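# Assemble two printed parts to match the finished sample

## Task

Join the two printed parts so that together they match the assembled example shown on the stand.

## Robot and tools

Robot: two Franka FR3 arms, left_arm and right_arm, each ending in a Robotiq 140 two-finger gripper. The fingers of left_arm's gripper can fold at a hinge. Parts held near the fingertip quarter of the pads are squeezed normally. Parts held deeper can be pulled toward the palm, held loosely, or squeezed harder than asked. A fingertip pushed into a surface folds easily unless the gripper is fully closed. right_arm's fingers are rigid.

Frames: the scene frame has its origin at table height, midway between the nominal arm bases. +z points up, +x points out over the table, and left_arm sits on the +y side. Camera image sides do not follow arm names. Measured bases: left_arm at (-0.055, +0.462, 0) m with quat_wxyz (+1.000, 0, 0, -0.018); right_arm at (+0.017, -0.337, 0) m with quat_wxyz (+1.000, 0, 0, +0.021). Each gripper's end_effector_position (m) and end_effector_quat_wxyz are reported in that arm's own base frame. Fixed cameras and the table use the scene frame. The gripper's fingers point along its +z and close along its y. The reported point lies between the closed pads. Fingertips extend about 33 mm past it at gaps up to 40 mm, and about 9 mm when fully open. Reported hand poses can be off by a few cm, more at long reach.

Row format (used by execute_actions and move): one flat list of 20 numbers, each in [-1, 1], always covering both arms. The first 10 are left_arm, the next 10 right_arm. Each arm's 10 are: 7 joint offsets in the order shoulder, wrist roll, wrist pitch, forearm roll, elbow, waist, upper arm roll; then gripper position, force_limit, speed.
- Joint offsets are not poses. They are added to the arm's Joint targets as they stood when the action (or move) began, not to the previous row, so repeating an offset moves the arm further.
- Scale: 1.0 equals 1.632 rad for shoulder, elbow, waist and upper arm roll; 3.472 rad for forearm roll; 2.955 rad for wrist pitch; 4.439 rad for wrist roll. Send 0 to keep a joint at its targets.
- Gripper numbers are absolute commands. position: +1 is fully open (140 mm), about -0.8 is where the pads touch, and -1 closes until blocked. force_limit: -1 gives about 14 N per pad, 0 about 40 N, +1 about 58 N. A faster close grips harder. speed: -1 is about 30 mm/s, 0 about 140, +1 about 250. Both force_limit and speed start at +1. To leave a gripper unchanged, resend its last three numbers.

Joint ranges (rad): waist ±2.901, shoulder ±1.836, upper arm roll ±2.901, elbow -3.077 to -0.117, forearm roll ±2.876, wrist pitch 0.440 to 4.622, wrist roll ±3.051. An action that would push a joint more than 0.018 rad beyond these is rejected for both arms. Commanding within 0.05 rad of an end risks a torque fault.

Tools:
- execute_actions(actions, cameras): actions is a list of actions, each a list of up to 15 rows, one row per 1/30 s step. A short action repeats its last row until 15 steps are done. Images come back only if actions is empty or cameras names some ("all" for every camera).
- move(target, speed, blend, blocking, cameras): target is one row, or a list of up to 15 rows. All offsets count from the same Joint targets at the start, not from the previous target. speed is in rad/s for the joint with farthest to go, 0.01 to 5.26, default 0.5, given as one number or one per target. blend, in rad, rounds corners between list targets; 0 stops at each. All joints move in step without avoiding obstacles. The result adds a move: line, e.g. done, off_target, moving, held, fault, and possibly limits=held.
- wait(seconds 0 to 10): the arms hold their commands, and a running move continues.
- stop: brakes a running move.
- zoom_image(camera, region [x0,y0,x1,y1] in pixels, at most 504x504): the camera is one of cam_high, cam_bench, cam_left_wrist, cam_right_wrist, each 672x504.
- clear_fault(arm): clears a reported torque or force fault on left_arm or right_arm.
- read_manual: licence texts only. finished_scene: ends the scene for good.

Result lines: Joint targets is the base for the next offsets. Joint positions, velocities, torques and external torques are per arm, in the row's joint order. Flange force is along the gripper's x y z axes and includes any held weight. Other lines: step readings, "joint sent to its limit", and "joint command not followed" (the clearance check altered targets). Gripper object_status: 0 moving, 1 blocked while opening, 2 blocked while closing (a grip), 3 reached the target or pads met. position_measured is in counts: 3 is open, about 75 is 100 mm, 139 is 60 mm, 200 is 20 mm, 230 is pads touching. To grip harder, raise force_limit and change position slightly (-1 to -0.98). To grip softer, reopen and close slowly.

Avoid: dropping parts or letting anything leave the table, and releasing a moving part. Also avoid fast hits, hard pushes, heavy twists or pulls on the gripper, and hard grips on parts still resting on something. Never let the arms press on each other; closing on the other gripper's fingers counts. Faults stop an arm until clear_fault: joint contact torque of 85 N m (11 for the three wrist joints), 85 N net outside force (held weight included), passing a range end, or overspeed. Holding loads or straining toward poses out of reach heats motors; a MOTOR HOT line can precede a 30 to 60 s brake stop. The scene keeps running while you think.

Each tool is called after ">>>" in YAML: its name, and indented under it one key for each argument.

## Session

>>> execute_actions:
  actions: []

Scene clock: 0.00 s.
left_arm: end_effector_position=(+0.5362, +0.1122, +0.1837) position_measured=3 object_status=3 end_effector_quat_wxyz=(-0.033, -0.115, +0.990, -0.075) | right_arm: end_effector_position=(+0.7381, -0.2878, +0.3791) position_measured=3 object_status=3 end_effector_quat_wxyz=(+0.463, +0.611, -0.207, +0.608)
Joint names: [shoulder, wrist roll, wrist pitch, forearm roll, elbow, waist, upper arm roll]
Joint positions: left_arm=[0.111 1.691 2.03 -0.157 -2.012 0.259 0.017] | right_arm=[0.337 0.617 1.906 -2.198 -2.006 -0.088 -0.002]
Joint velocities: within noise
Joint torques (N m): no reading
External joint torques (N m): no reading
Flange force (N): no reading
Joint targets: left_arm=[0.111 1.691 2.030 -0.157 -2.012 0.259 0.017] | right_arm=[0.337 0.617 1.906 -2.198 -2.006 -0.088 -0.002]
Tool commands: left_gripper/position=+1.0 left_gripper/force_limit=+1.0 left_gripper/speed=+1.0 right_gripper/position=+1.0 right_gripper/force_limit=+1.0 right_gripper/speed=+1.0

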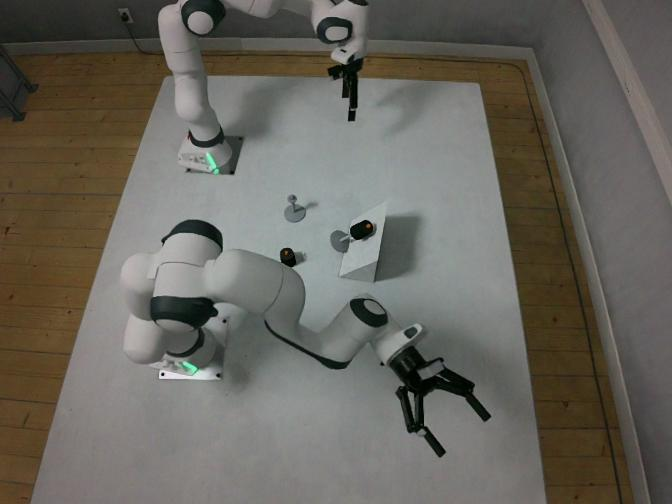

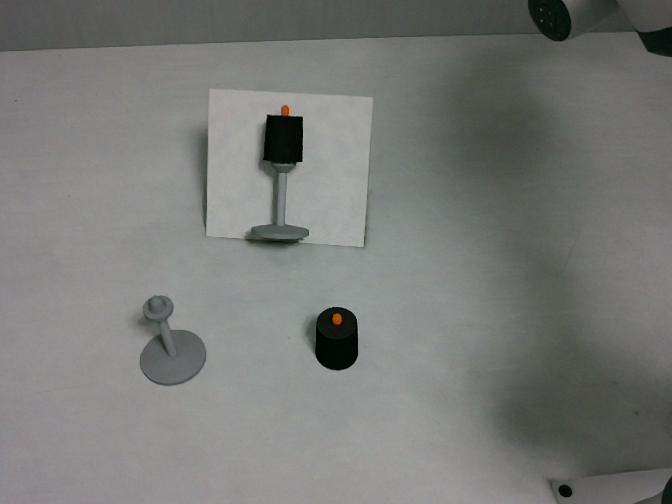

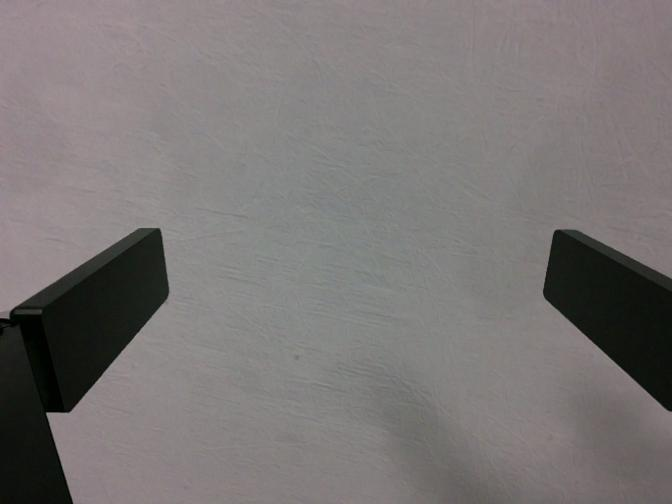

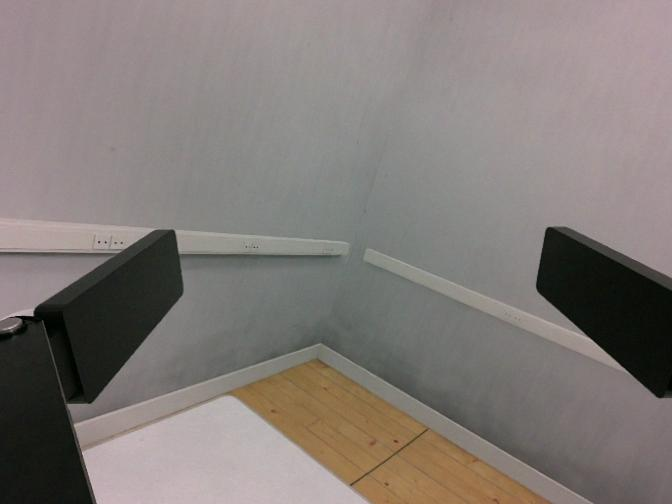

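>>> zoom_image:
  camera: "cam_bench"
  region: [200, 80, 380, 260]

>>> zoom_image:
  camera: "cam_bench"
  region: [120, 270, 240, 400]

>>> zoom_image:
  camera: "cam_bench"
  region: [280, 280, 400, 400]

>>> zoom_image:
  camera: "cam_high"
  region: [260, 180, 420, 300]

Scaled by 2.800.

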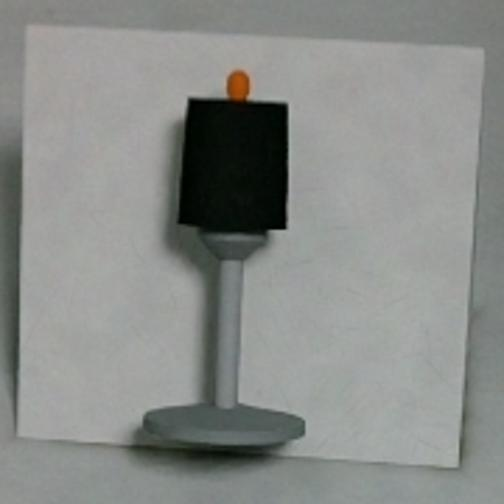

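Scaled by 3.877.

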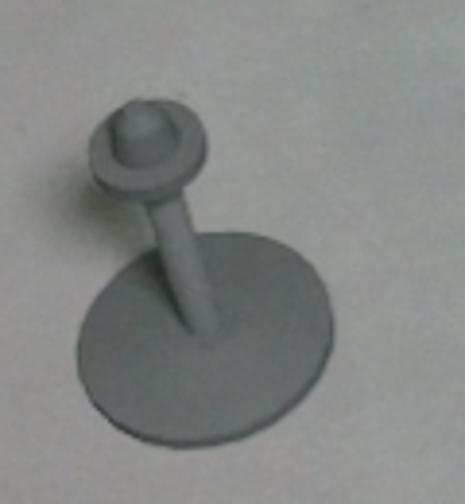

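Scaled by 4.200.

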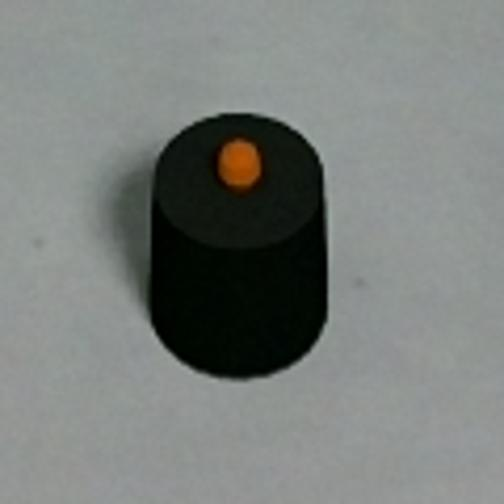

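Scaled by 3.150.

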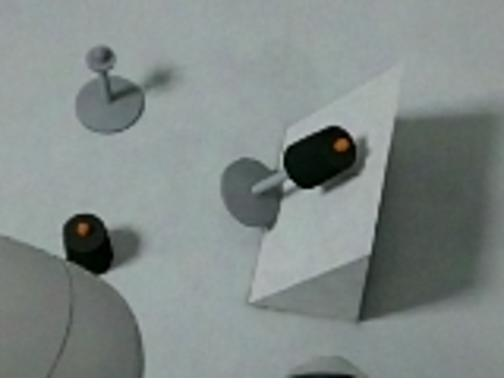

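>>> move:
  target:
    - [0,0,0,0,0,0,0,1,1,1,-0.4547,-0.3126,0.0342,0.6331,-0.249,0,0.0012,1,1,1]
    - [0,0,0,0,0,0,0,1,1,1,-0.4547,-0.3126,0.0342,0.6331,-0.249,0.5443,0.0012,1,1,1]
  speed: 1.2
  blend: [0.15, 0]
  cameras: ["all"]

Scene clock: 109.20 s.
left_arm: end_effector_position=(+0.5362, +0.1122, +0.1837) position_measured=3 object_status=3 end_effector_quat_wxyz=(-0.033, -0.115, +0.990, -0.075) | right_arm: end_effector_position=(+0.2945, +0.3022, +0.2499) position_measured=3 object_status=3 end_effector_quat_wxyz=(+0.002, +1.000, -0.003, +0.001)
Joint names: [shoulder, wrist roll, wrist pitch, forearm roll, elbow, waist, upper arm roll]
Joint positions: left_arm=[0.111 1.691 2.03 -0.157 -2.012 0.259 0.017] | right_arm=[-0.404 -0.763 2.005 -0.003 -2.411 0.799 0.002]
Joint velocities: left_arm=[within noise] | right_arm=[0 -0.006 0 -0.001 0 -0.001 -0.002]
Joint torques (N m): left_arm=[-35.32 -0.1 2.21 0.52 24.88 0.29 0.4] | right_arm=[-18.31 -0.24 2.61 0.9 24.16 0.92 -1.05]
External joint torques (N m): left_arm=[-0.46 -0.09 0.08 -0.03 1.58 0.11 0.09] | right_arm=[-0.24 -0.24 -0.02 0.18 -0.38 0.92 -0.7]
Flange force (N): left_arm=[-4.4 -0.1 -2.8] | right_arm=[-0.9 1.7 0.5]
Joint targets: left_arm=[0.111 1.691 2.030 -0.157 -2.012 0.259 0.017] | right_arm=[-0.406 -0.771 2.007 -0.001 -2.412 0.800 0.000]
move: done
camera_calibration:
cam_right_wrist: T_world_to_cam=[[-0.00627158, -0.99996, 0.00640028, 0.313688], [-0.94956, 0.00796195, 0.313483, 0.20747], [-0.313521, -0.00411142, -0.949572, 0.473473], [0, 0, 0, 1]] pos_world=[0.347417, 0.313971, 0.38255]

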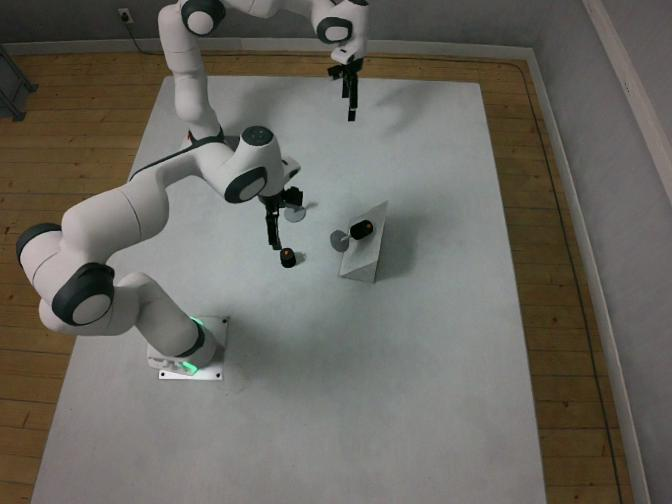

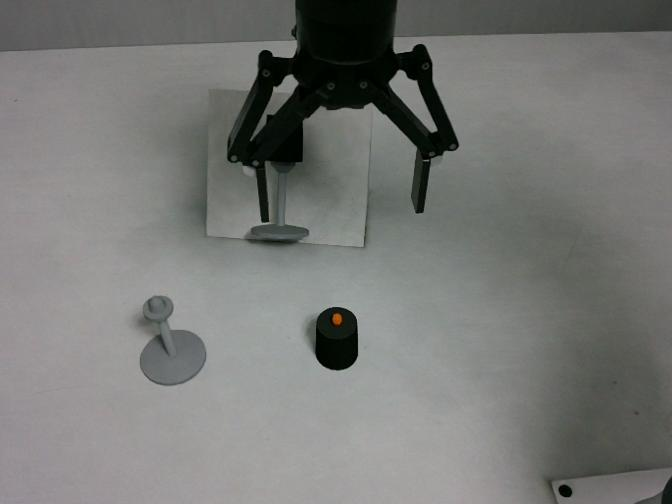

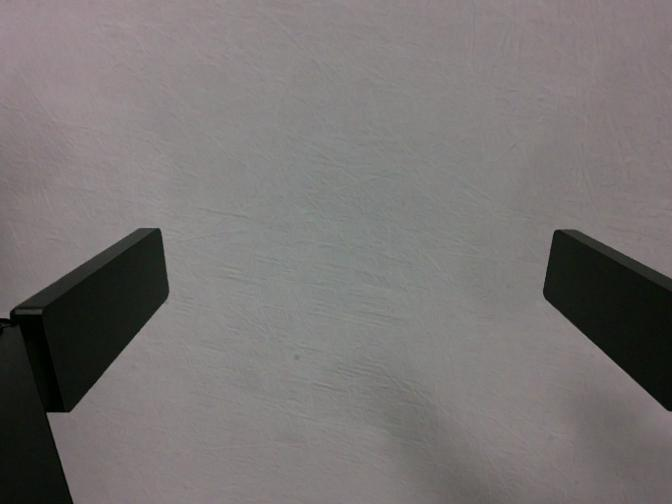

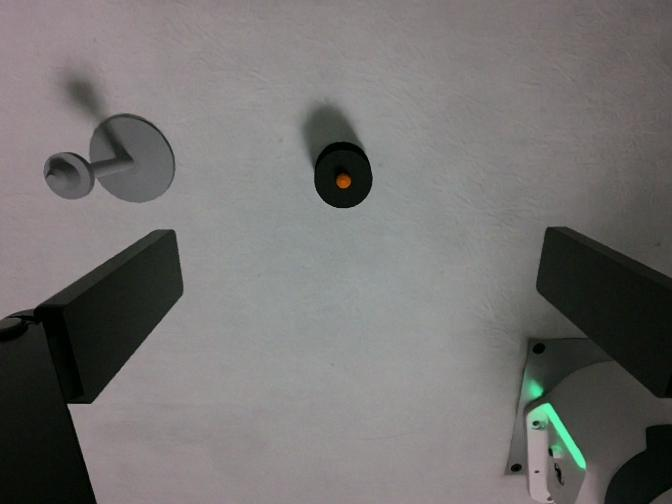

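>>> zoom_image:
  camera: "cam_right_wrist"
  region: [290, 90, 400, 220]

>>> zoom_image:
  camera: "cam_right_wrist"
  region: [20, 90, 190, 220]

Scaled by 3.877.

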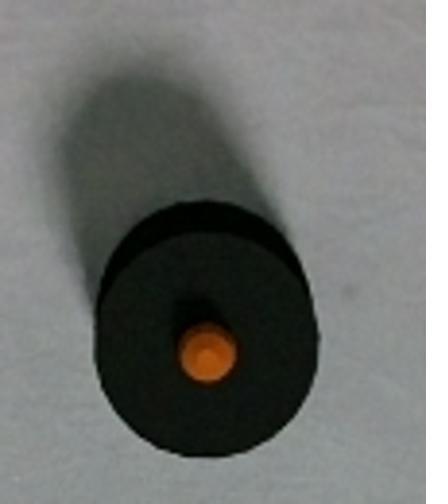

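Scaled by 2.965.

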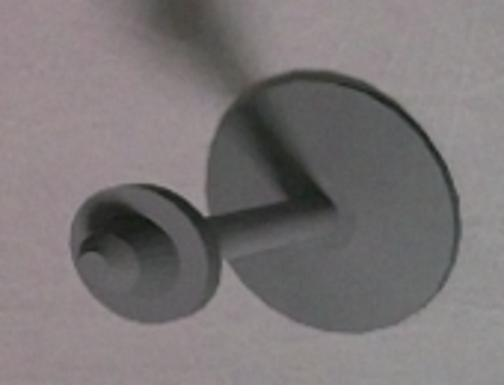

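>>> move:
  target: [0,0,0,0,0,0,0,1,1,1,0.1034,-0.0035,0.1058,0.0003,-0.0887,-0.0097,0,0.2,-1,0]
  speed: 0.6
  cameras: ["cam_bench", "cam_right_wrist"]

Scene clock: 140.50 s.
left_arm: end_effector_position=(+0.5362, +0.1122, +0.1837) position_measured=3 object_status=3 end_effector_quat_wxyz=(-0.033, -0.115, +0.990, -0.075) | right_arm: end_effector_position=(+0.3042, +0.3045, +0.1398) position_measured=104 object_status=3 end_effector_quat_wxyz=(+0.002, +1.000, -0.001, +0.000)
Joint names: [shoulder, wrist roll, wrist pitch, forearm roll, elbow, waist, upper arm roll]
Joint positions: left_arm=[0.111 1.691 2.03 -0.157 -2.012 0.259 0.017] | right_arm=[-0.237 -0.78 2.316 -0.003 -2.557 0.785 0.002]
Joint velocities: left_arm=[within noise] | right_arm=[0 -0.002 0.004 0.001 -0.001 0.001 0]
Joint torques (N m): left_arm=[-35.29 -0.13 2.22 0.52 24.89 0.25 0.42] | right_arm=[-21.36 -0.19 2.66 0.89 22.35 -0.28 -0.71]
External joint torques (N m): left_arm=[-0.12 -0.11 0.07 -0.03 1.42 0 0.04] | right_arm=[0.52 -0.19 0.03 0.3 -0.09 -0.37 -0.6]
Flange force (N): left_arm=[-4.8 -0.2 -2.3] | right_arm=[1.9 0.1 1.1]
Joint targets: left_arm=[0.111 1.691 2.030 -0.157 -2.012 0.259 0.017] | right_arm=[-0.237 -0.786 2.320 0.000 -2.557 0.784 0.000]
move: done
camera_calibration:
cam_right_wrist: T_world_to_cam=[[-0.00230286, -0.999976, 0.00650899, 0.315514], [-0.948954, 0.00423825, 0.315386, 0.251928], [-0.315406, -0.00545044, -0.948941, 0.372898], [0, 0, 0, 1]] pos_world=[0.357409, 0.316471, 0.27235]
Images, in order (width x height): cam_bench 672x504, cam_right_wrist 672x504.

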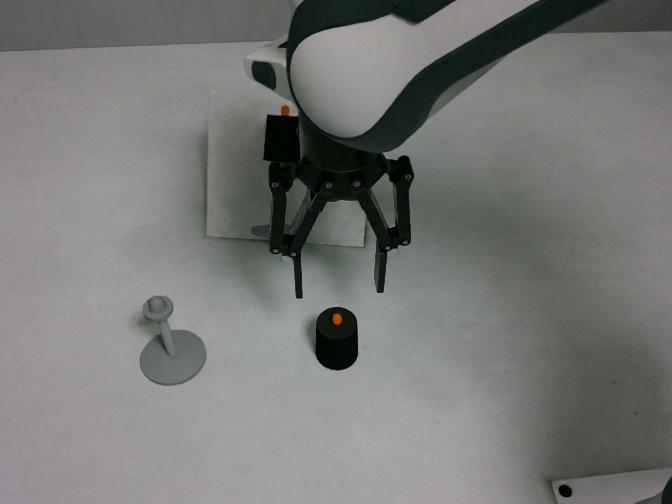

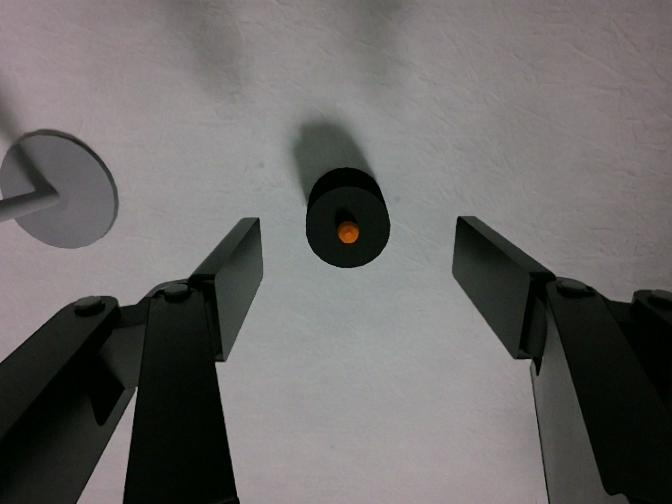

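>>> move:
  target: [0,0,0,0,0,0,0,1,1,1,0.1209,0.0022,0.0910,0,-0.0439,0.0065,0,0.2,-1,0]
  speed: 0.25
  cameras: ["cam_bench", "cam_right_wrist"]

Scene clock: 169.03 s.
left_arm: end_effector_position=(+0.5362, +0.1122, +0.1837) position_measured=3 object_status=3 end_effector_quat_wxyz=(-0.033, -0.115, +0.990, -0.075) | right_arm: end_effector_position=(+0.3006, +0.3062, +0.0502) position_measured=104 object_status=3 end_effector_quat_wxyz=(+0.001, +1.000, +0.004, +0.000)
Joint names: [shoulder, wrist roll, wrist pitch, forearm roll, elbow, waist, upper arm roll]
Joint positions: left_arm=[0.111 1.691 2.03 -0.157 -2.012 0.259 0.017] | right_arm=[-0.041 -0.781 2.585 -0.003 -2.628 0.794 0.002]
Joint velocities: left_arm=[within noise] | right_arm=[-0.001 -0.002 0.003 0.001 -0.002 -0.001 -0.001]
Joint torques (N m): left_arm=[-35.32 -0.15 2.23 0.52 24.89 0.27 0.4] | right_arm=[-24.37 0.28 2.71 0.7 18.9 0.97 -0.46]
External joint torques (N m): left_arm=[-0.31 -0.14 0.08 -0.03 1.51 0.12 0.11] | right_arm=[1.05 0.28 0.08 0.29 -0.09 0.82 -0.58]
Flange force (N): left_arm=[-4.6 -0.1 -2.6] | right_arm=[1.0 -2.3 3.0]
Joint targets: left_arm=[0.111 1.691 2.030 -0.157 -2.012 0.259 0.017] | right_arm=[-0.039 -0.776 2.589 0.000 -2.629 0.795 0.000]
move: done
camera_calibration:
cam_right_wrist: T_world_to_cam=[[0.00669164, -0.999964, 0.00526288, 0.315133], [-0.948927, -0.00468981, 0.315462, 0.27947], [-0.315426, -0.00710504, -0.948924, 0.287244], [0, 0, 0, 1]] pos_world=[0.353692, 0.318473, 0.182752]
Images, in order (width x height): cam_bench 672x504, cam_right_wrist 672x504.

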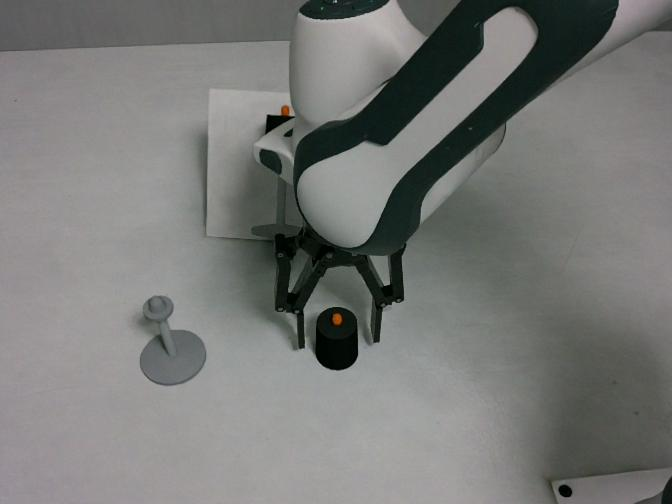

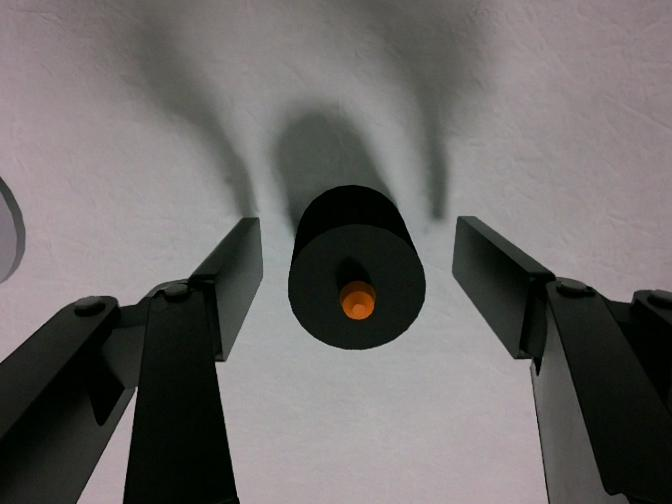

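>>> move:
  target: [0,0,0,0,0,0,0,1,1,1,0,0,0,0,0,0,0,-1,-0.1,-1]
  cameras: ["cam_bench", "cam_right_wrist"]

Scene clock: 177.93 s.
left_arm: end_effector_position=(+0.5362, +0.1122, +0.1837) position_measured=3 object_status=3 end_effector_quat_wxyz=(-0.033, -0.115, +0.990, -0.075) | right_arm: end_effector_position=(+0.3009, +0.3066, +0.0504) position_measured=155 object_status=0 end_effector_quat_wxyz=(+0.001, +1.000, +0.004, +0.000)
Joint names: [shoulder, wrist roll, wrist pitch, forearm roll, elbow, waist, upper arm roll]
Joint positions: left_arm=[0.111 1.691 2.03 -0.157 -2.012 0.259 0.017] | right_arm=[-0.041 -0.781 2.586 -0.003 -2.628 0.794 0.002]
Joint torques (N m): left_arm=[-35.31 -0.17 2.22 0.53 24.92 0.27 0.41] | right_arm=[-23.61 0.29 2.72 0.69 18.71 0.85 -0.47]
External joint torques (N m): left_arm=[-0.33 -0.15 0.08 -0.02 1.57 0.17 0.18] | right_arm=[1.87 0.29 0.09 0.27 -0.25 0.79 -0.49]
Flange force (N): left_arm=[-4.7 0.0 -2.7] | right_arm=[2.1 -3.5 5.3]
Joint targets: left_arm=[0.111 1.691 2.030 -0.157 -2.012 0.259 0.017] | right_arm=[-0.039 -0.776 2.589 0.000 -2.629 0.795 0.000]
move: done
camera_calibration:
cam_right_wrist: T_world_to_cam=[[0.00676702, -0.999968, 0.00428742, 0.315584], [-0.949235, -0.00507514, 0.314528, 0.279874], [-0.314496, -0.00619818, -0.949239, 0.287004], [0, 0, 0, 1]] pos_world=[0.353792, 0.318774, 0.183054]
Images, in order (width x height): cam_bench 672x504, cam_right_wrist 672x504.

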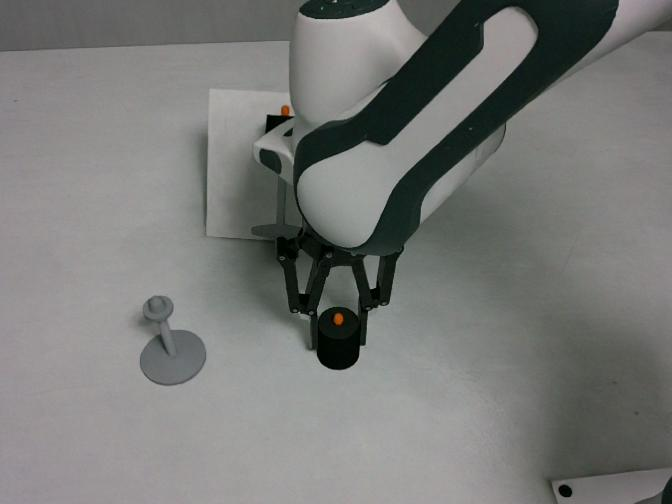

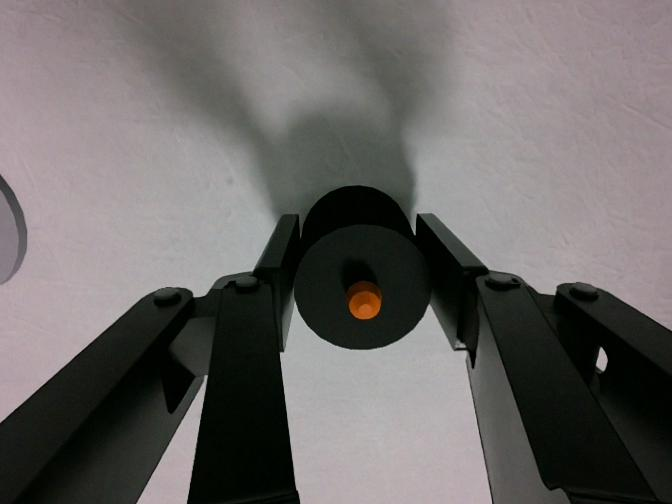

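>>> wait:
  seconds: 0.3

Scene clock: 185.63 s.
left_arm: end_effector_position=(+0.5362, +0.1122, +0.1837) position_measured=3 object_status=3 end_effector_quat_wxyz=(-0.033, -0.115, +0.990, -0.075) | right_arm: end_effector_position=(+0.3009, +0.3066, +0.0504) position_measured=155 object_status=2 end_effector_quat_wxyz=(+0.001, +1.000, +0.004, +0.000)
Joint names: [shoulder, wrist roll, wrist pitch, forearm roll, elbow, waist, upper arm roll]
Joint positions: left_arm=[0.111 1.691 2.03 -0.157 -2.012 0.259 0.017] | right_arm=[-0.041 -0.781 2.586 -0.003 -2.628 0.794 0.002]
Joint torques (N m): left_arm=[-35.31 -0.13 2.22 0.52 24.87 0.23 0.42] | right_arm=[-23.61 0.33 2.73 0.68 18.7 0.9 -0.47]
External joint torques (N m): left_arm=[-0.23 -0.12 0.08 -0.03 1.5 0.08 0.14] | right_arm=[1.83 0.33 0.09 0.26 -0.37 0.74 -0.59]
Flange force (N): left_arm=[-4.8 0.0 -2.5] | right_arm=[1.8 -3.0 5.2]
Joint targets: left_arm=[0.111 1.691 2.030 -0.157 -2.012 0.259 0.017] | right_arm=[-0.039 -0.776 2.589 0.000 -2.629 0.795 0.000]
Tool commands: left_gripper/position=+1.0 left_gripper/force_limit=+1.0 left_gripper/speed=+1.0 right_gripper/position=-1.0 right_gripper/force_limit=-0.1 right_gripper/speed=-1.0
wait: 0.30 s; at rest from the start

>>> move:
  target:
    - [0,0,0,0,0,0,0,1,1,1,-0.2023,0,-0.1823,0,0.1284,0,0,-1,-0.1,-1]
    - [0,0,0,0,0,0,0,1,1,1,0.1042,0.0492,-0.2018,0,0.4702,0.1336,0,-1,-0.1,-1]
  speed: [0.3, 0.6]
  blend: [0.05, 0]
  cameras: ["all"]

Scene clock: 222.10 s.
left_arm: end_effector_position=(+0.5362, +0.1122, +0.1837) position_measured=3 object_status=3 end_effector_quat_wxyz=(-0.033, -0.115, +0.990, -0.075) | right_arm: end_effector_position=(+0.3156, +0.5051, +0.2354) position_measured=155 object_status=2 end_effector_quat_wxyz=(+0.000, +1.000, +0.004, +0.001)
Joint names: [shoulder, wrist roll, wrist pitch, forearm roll, elbow, waist, upper arm roll]
Joint positions: left_arm=[0.111 1.691 2.03 -0.157 -2.012 0.259 0.017] | right_arm=[0.13 -0.565 1.995 -0.002 -1.862 1.012 0.001]
Joint velocities: left_arm=[within noise] | right_arm=[0 0.006 0 0 0 0 0.002]
Joint torques (N m): left_arm=[-35.3 -0.16 2.23 0.52 24.86 0.26 0.41] | right_arm=[-35.96 0.3 2.47 0.96 25.47 0.62 0.11]
External joint torques (N m): left_arm=[-0.33 -0.15 0.09 -0.02 1.53 0.21 0.23] | right_arm=[0.95 0.3 -0.17 0.25 0.8 0.58 -0.04]
Flange force (N): left_arm=[-4.6 0.1 -2.7] | right_arm=[2.5 -5.8 -1.2]
Joint targets: left_arm=[0.111 1.691 2.030 -0.157 -2.012 0.259 0.017] | right_arm=[0.131 -0.558 1.992 0.000 -1.861 1.013 0.000]
move: done
camera_calibration:
cam_right_wrist: T_world_to_cam=[[0.0078345, -0.999967, 0.00191906, 0.513366], [-0.949989, -0.00684376, 0.312208, 0.238404], [-0.312185, -0.00426908, -0.950012, 0.466811], [0, 0, 0, 1]] pos_world=[0.368191, 0.516974, 0.368059]

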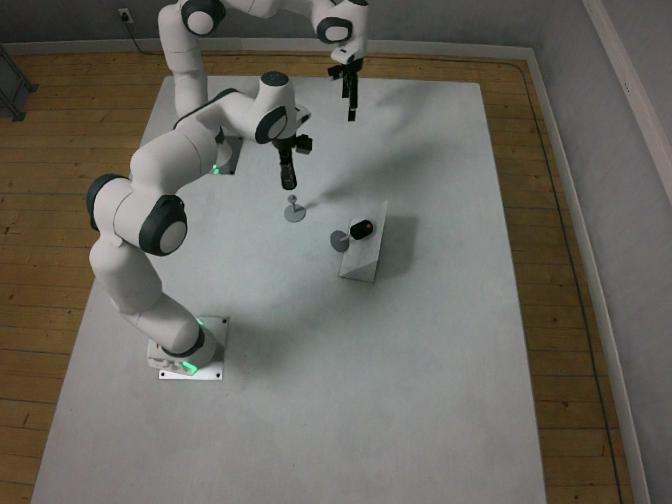

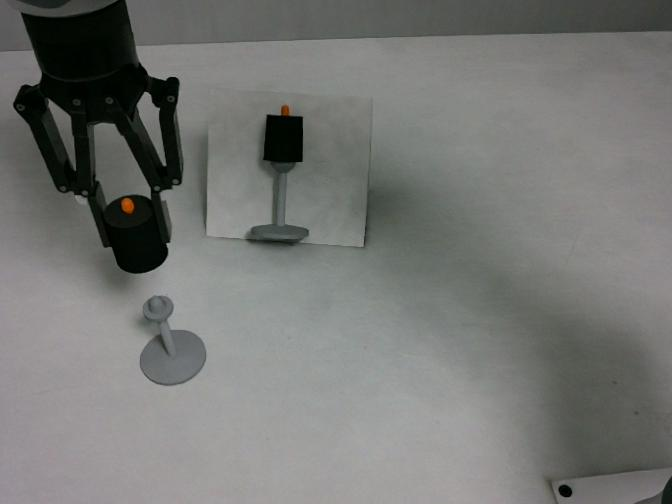

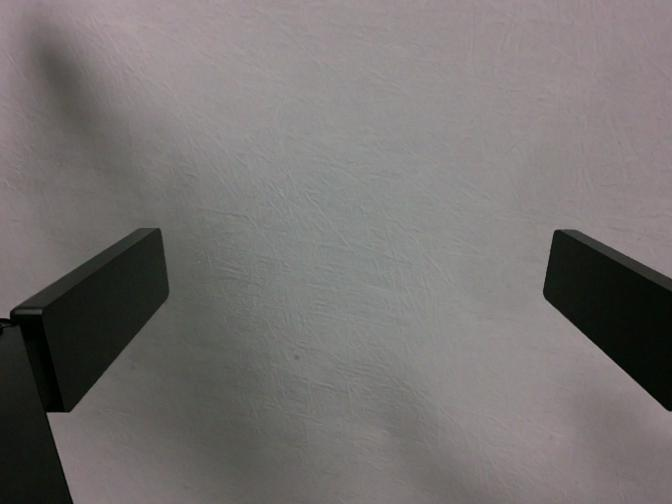

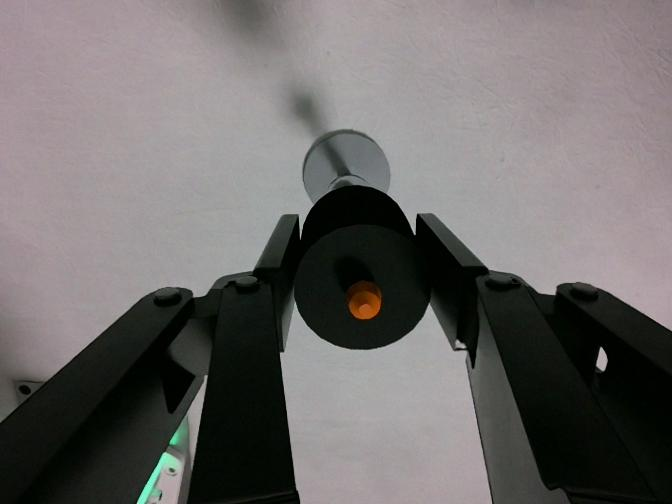

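>>> zoom_image:
  camera: "cam_right_wrist"
  region: [280, 110, 450, 360]

>>> zoom_image:
  camera: "cam_bench"
  region: [60, 170, 260, 400]

>>> zoom_image:
  camera: "cam_high"
  region: [250, 130, 350, 240]

Scaled by 2.016.

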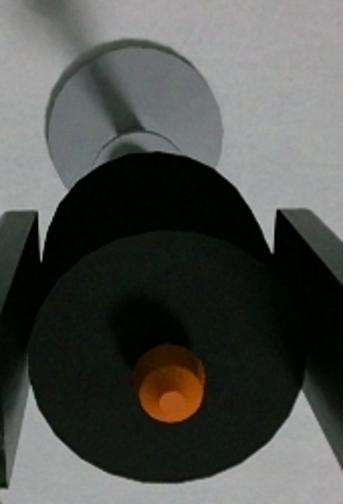

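Scaled by 2.191.

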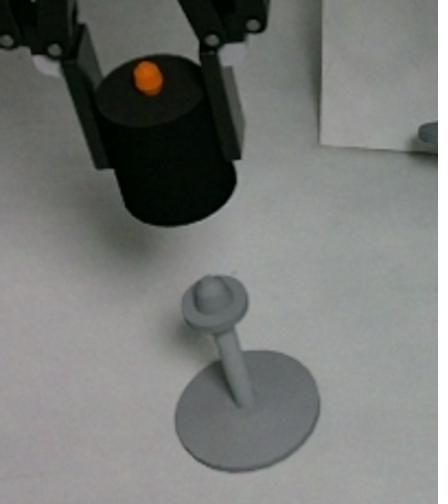

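Scaled by 4.582.

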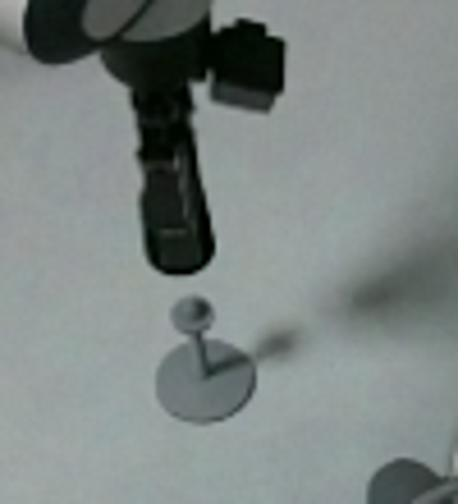

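>>> move:
  target: [0,0,0,0,0,0,0,1,1,1,0.0272,-0.002,0.0353,0,-0.0366,-0.0055,0,-1,-0.1,-1]
  speed: 0.15
  cameras: ["cam_high","cam_bench","cam_right_wrist"]

>>> zoom_image:
  camera: "cam_right_wrist"
  region: [280, 110, 450, 360]

>>> zoom_image:
  camera: "cam_bench"
  region: [60, 200, 260, 400]

>>> zoom_image:
  camera: "cam_high"
  region: [250, 150, 340, 240]

Scene clock: 340.13 s.
left_arm: end_effector_position=(+0.5362, +0.1122, +0.1837) position_measured=3 object_status=3 end_effector_quat_wxyz=(-0.033, -0.115, +0.990, -0.075) | right_arm: end_effector_position=(+0.3199, +0.5040, +0.1898) position_measured=155 object_status=2 end_effector_quat_wxyz=(+0.002, +1.000, +0.000, +0.000)
Joint names: [shoulder, wrist roll, wrist pitch, forearm roll, elbow, waist, upper arm roll]
Joint positions: left_arm=[0.111 1.691 2.03 -0.157 -2.012 0.259 0.017] | right_arm=[0.175 -0.563 2.093 -0.002 -1.921 1.005 0.001]
Joint velocities: left_arm=[within noise] | right_arm=[-0.001 -0.002 0.004 0 0 -0.001 0]
Joint torques (N m): left_arm=[-35.29 -0.12 2.23 0.53 24.88 0.25 0.44] | right_arm=[-37.35 -0.11 2.73 0.92 24.3 -0.22 0.19]
External joint torques (N m): left_arm=[-0.41 -0.11 0.09 -0.01 1.57 0.18 0.24] | right_arm=[0.83 -0.1 0.08 0.24 -0.06 -0.49 -0.21]
Flange force (N): left_arm=[-4.5 0.1 -2.8] | right_arm=[1.9 -1.3 1.1]
Joint targets: left_arm=[0.111 1.691 2.030 -0.157 -2.012 0.259 0.017] | right_arm=[0.175 -0.567 2.097 0.000 -1.921 1.004 0.000]
move: done
camera_calibration:
cam_right_wrist: T_world_to_cam=[[-0.000757281, -0.999979, 0.00638988, 0.514284], [-0.949087, 0.00273162, 0.315003, 0.251096], [-0.315014, -0.005826, -0.949069, 0.426347], [0, 0, 0, 1]] pos_world=[0.373006, 0.516072, 0.32225]
Images, in order (width x height): cam_high 672x504, cam_bench 672x504, cam_right_wrist 672x504.

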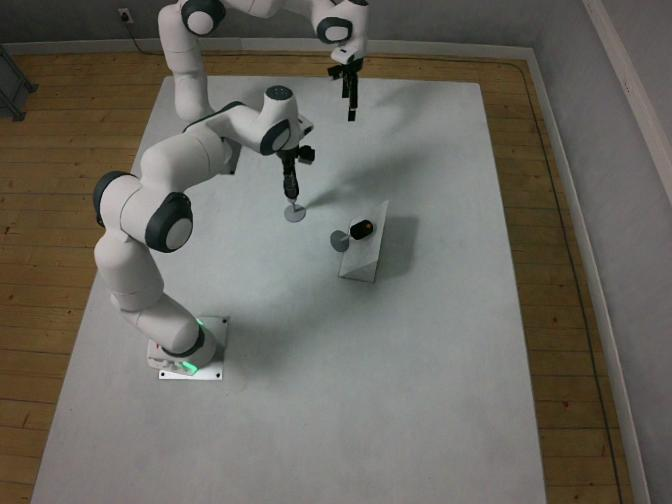

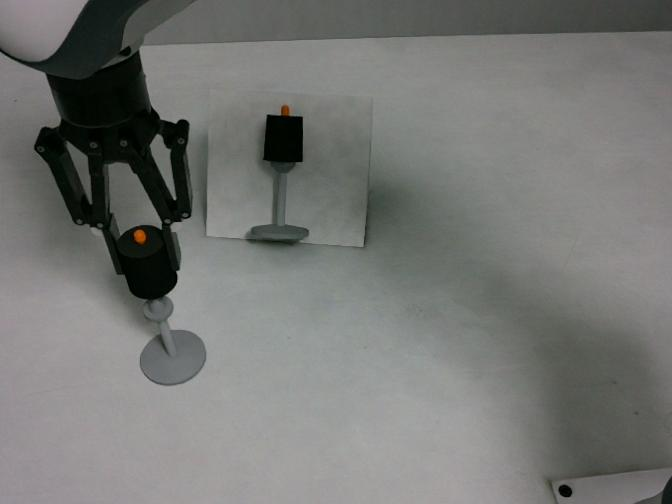

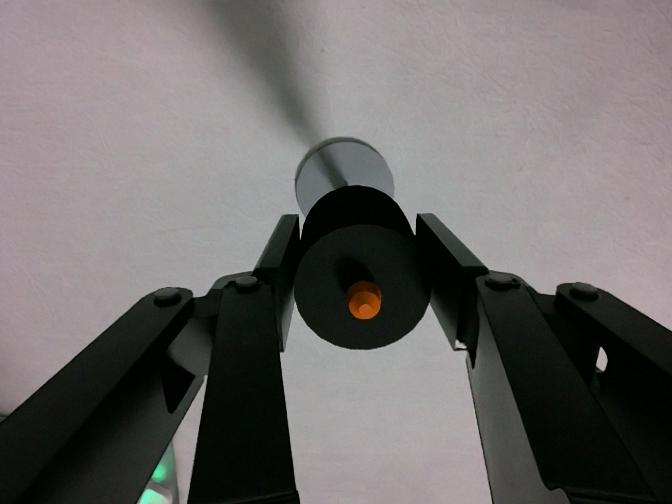

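Scaled by 2.016.

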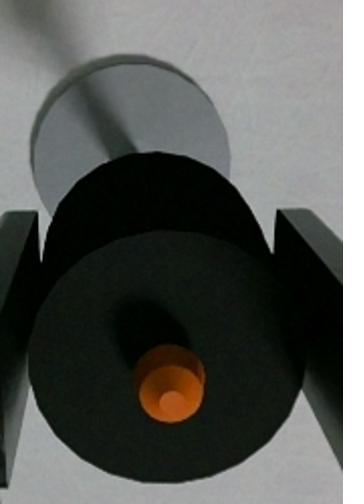

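Scaled by 2.520.

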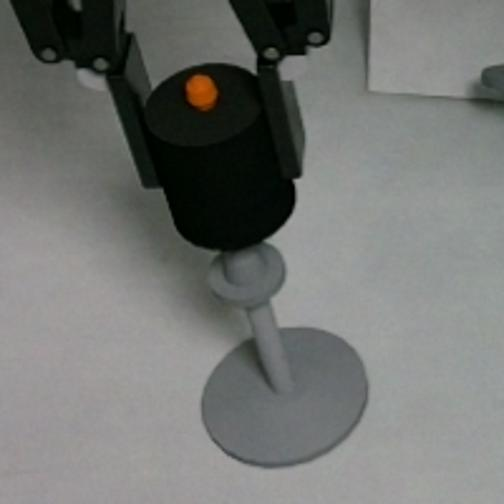

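Scaled by 5.600.

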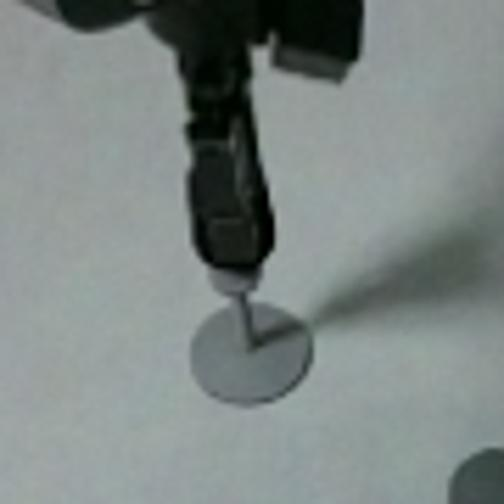

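>>> zoom_image:
  camera: "cam_bench"
  region: [105, 215, 195, 325]

>>> zoom_image:
  camera: "cam_high"
  region: [280, 180, 310, 225]

Scaled by 4.582.

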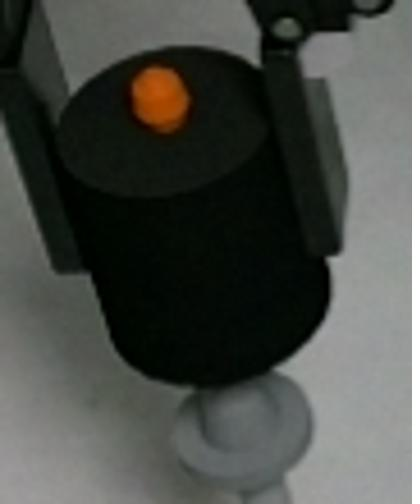

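Scaled by 11.200.

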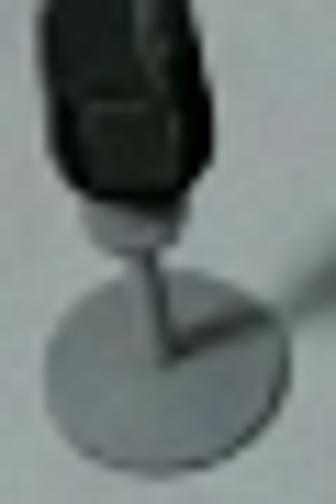

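>>> move:
  target: [-0.5386,0.2949,-0.046,-0.1973,-0.4865,-0.0153,-0.0104,1,1,1,0,0,0,0,0,0,0,-1,-0.1,-1]
  speed: 0.7
  cameras: ["all"]

Scene clock: 482.07 s.
left_arm: end_effector_position=(+0.3425, -0.1269, +0.2715) position_measured=3 object_status=3 end_effector_quat_wxyz=(+0.234, +0.378, +0.843, -0.302) | right_arm: end_effector_position=(+0.3200, +0.5042, +0.1898) position_measured=155 object_status=2 end_effector_quat_wxyz=(+0.002, +1.000, +0.000, +0.000)
Joint names: [shoulder, wrist roll, wrist pitch, forearm roll, elbow, waist, upper arm roll]
Joint positions: left_arm=[-0.766 2.994 1.898 -0.839 -2.806 0.235 0.001] | right_arm=[0.175 -0.563 2.094 -0.002 -1.921 1.005 0.001]
Joint velocities: left_arm=[0.001 0.006 0 0.002 0 -0.001 0] | right_arm=[within noise]
Joint torques (N m): left_arm=[-6.66 0.06 1.1 -0.76 24.7 -0.29 0.38] | right_arm=[-37.35 -0.1 2.77 0.91 24.31 -0.18 0.16]
External joint torques (N m): left_arm=[-1.19 0.11 -0.07 -0.3 0.97 -0.32 0.02] | right_arm=[0.73 -0.1 0.14 0.23 0.05 -0.29 -0.1]
Flange force (N): left_arm=[-1.0 -3.0 -1.3] | right_arm=[1.7 -1.5 1.0]
Joint targets: left_arm=[-0.768 3.001 1.894 -0.842 -2.807 0.234 0.000] | right_arm=[0.175 -0.567 2.097 0.000 -1.921 1.004 0.000]
move: done
camera_calibration:
cam_left_wrist: T_world_to_cam=[[0.772589, 0.551809, -0.314027, -0.106258], [0.514277, -0.253848, 0.819195, -0.420956], [0.372324, -0.794398, -0.479903, 0.0456924], [0, 0, 0, 1]] pos_world=[0.28157, -0.0119266, 0.333405]
cam_right_wrist: T_world_to_cam=[[-0.000735682, -0.999983, 0.00585171, 0.514551], [-0.949186, 0.00253991, 0.314705, 0.251296], [-0.314715, -0.00532284, -0.949171, 0.426105], [0, 0, 0, 1]] pos_world=[0.373006, 0.516172, 0.322351]

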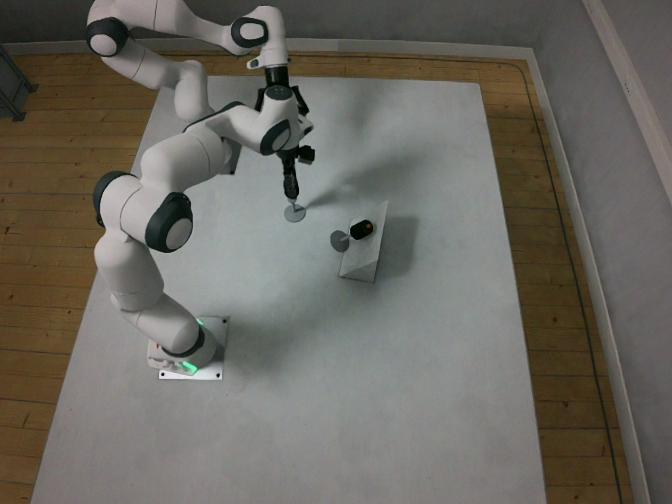

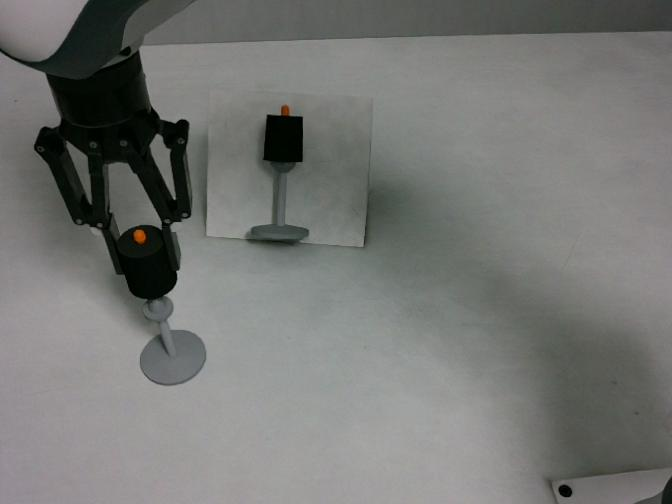

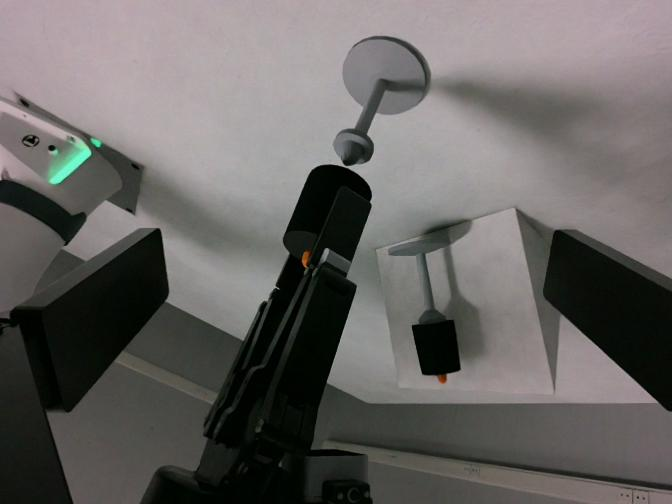

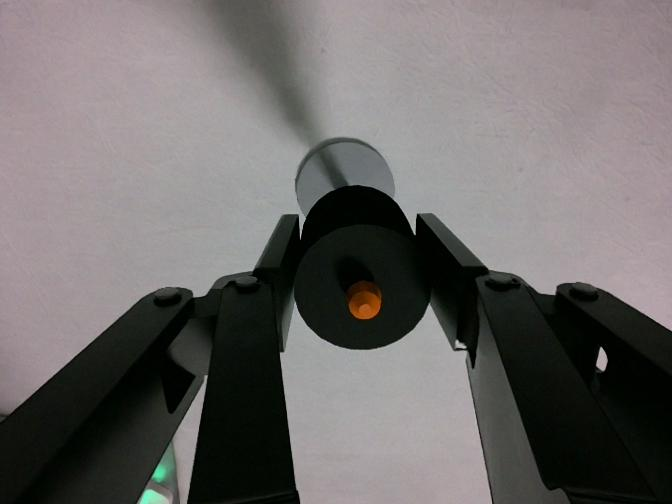

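>>> zoom_image:
  camera: "cam_left_wrist"
  region: [270, 25, 440, 275]

>>> zoom_image:
  camera: "cam_left_wrist"
  region: [310, 120, 400, 200]

>>> zoom_image:
  camera: "cam_left_wrist"
  region: [370, 220, 500, 400]

Scaled by 2.016.

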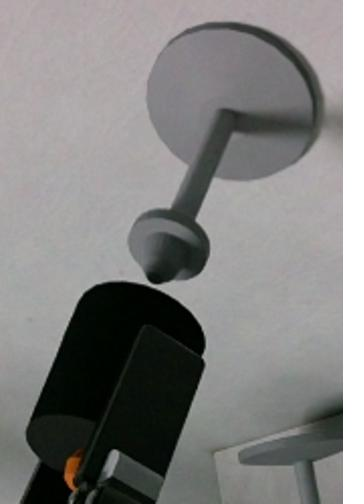

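Scaled by 5.600.

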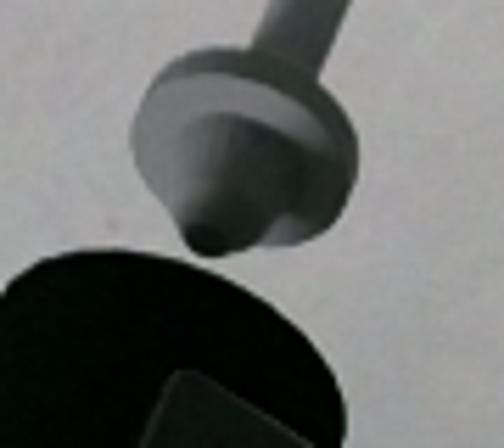

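Scaled by 2.800.

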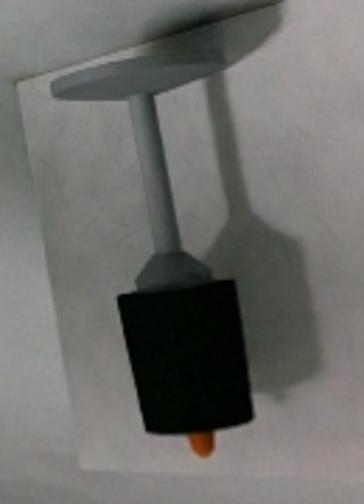

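>>> zoom_image:
  camera: "cam_left_wrist"
  region: [270, 150, 390, 280]

>>> zoom_image:
  camera: "cam_left_wrist"
  region: [330, 20, 440, 180]

Scaled by 3.877.

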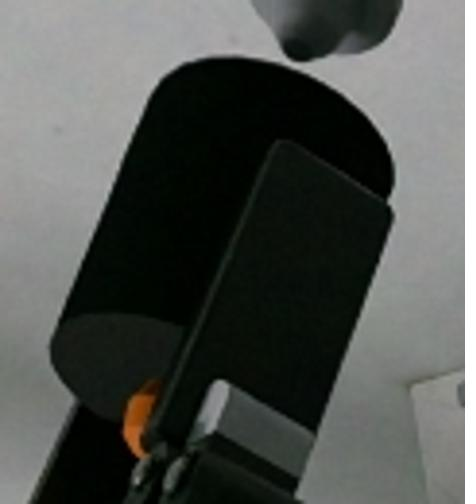

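Scaled by 3.150.

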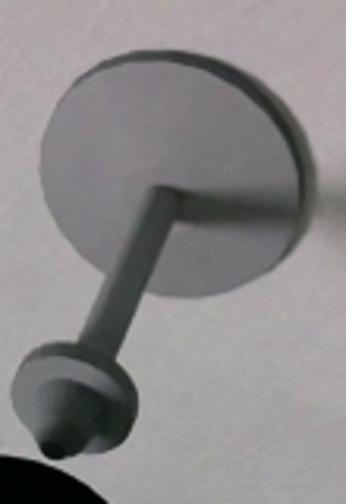

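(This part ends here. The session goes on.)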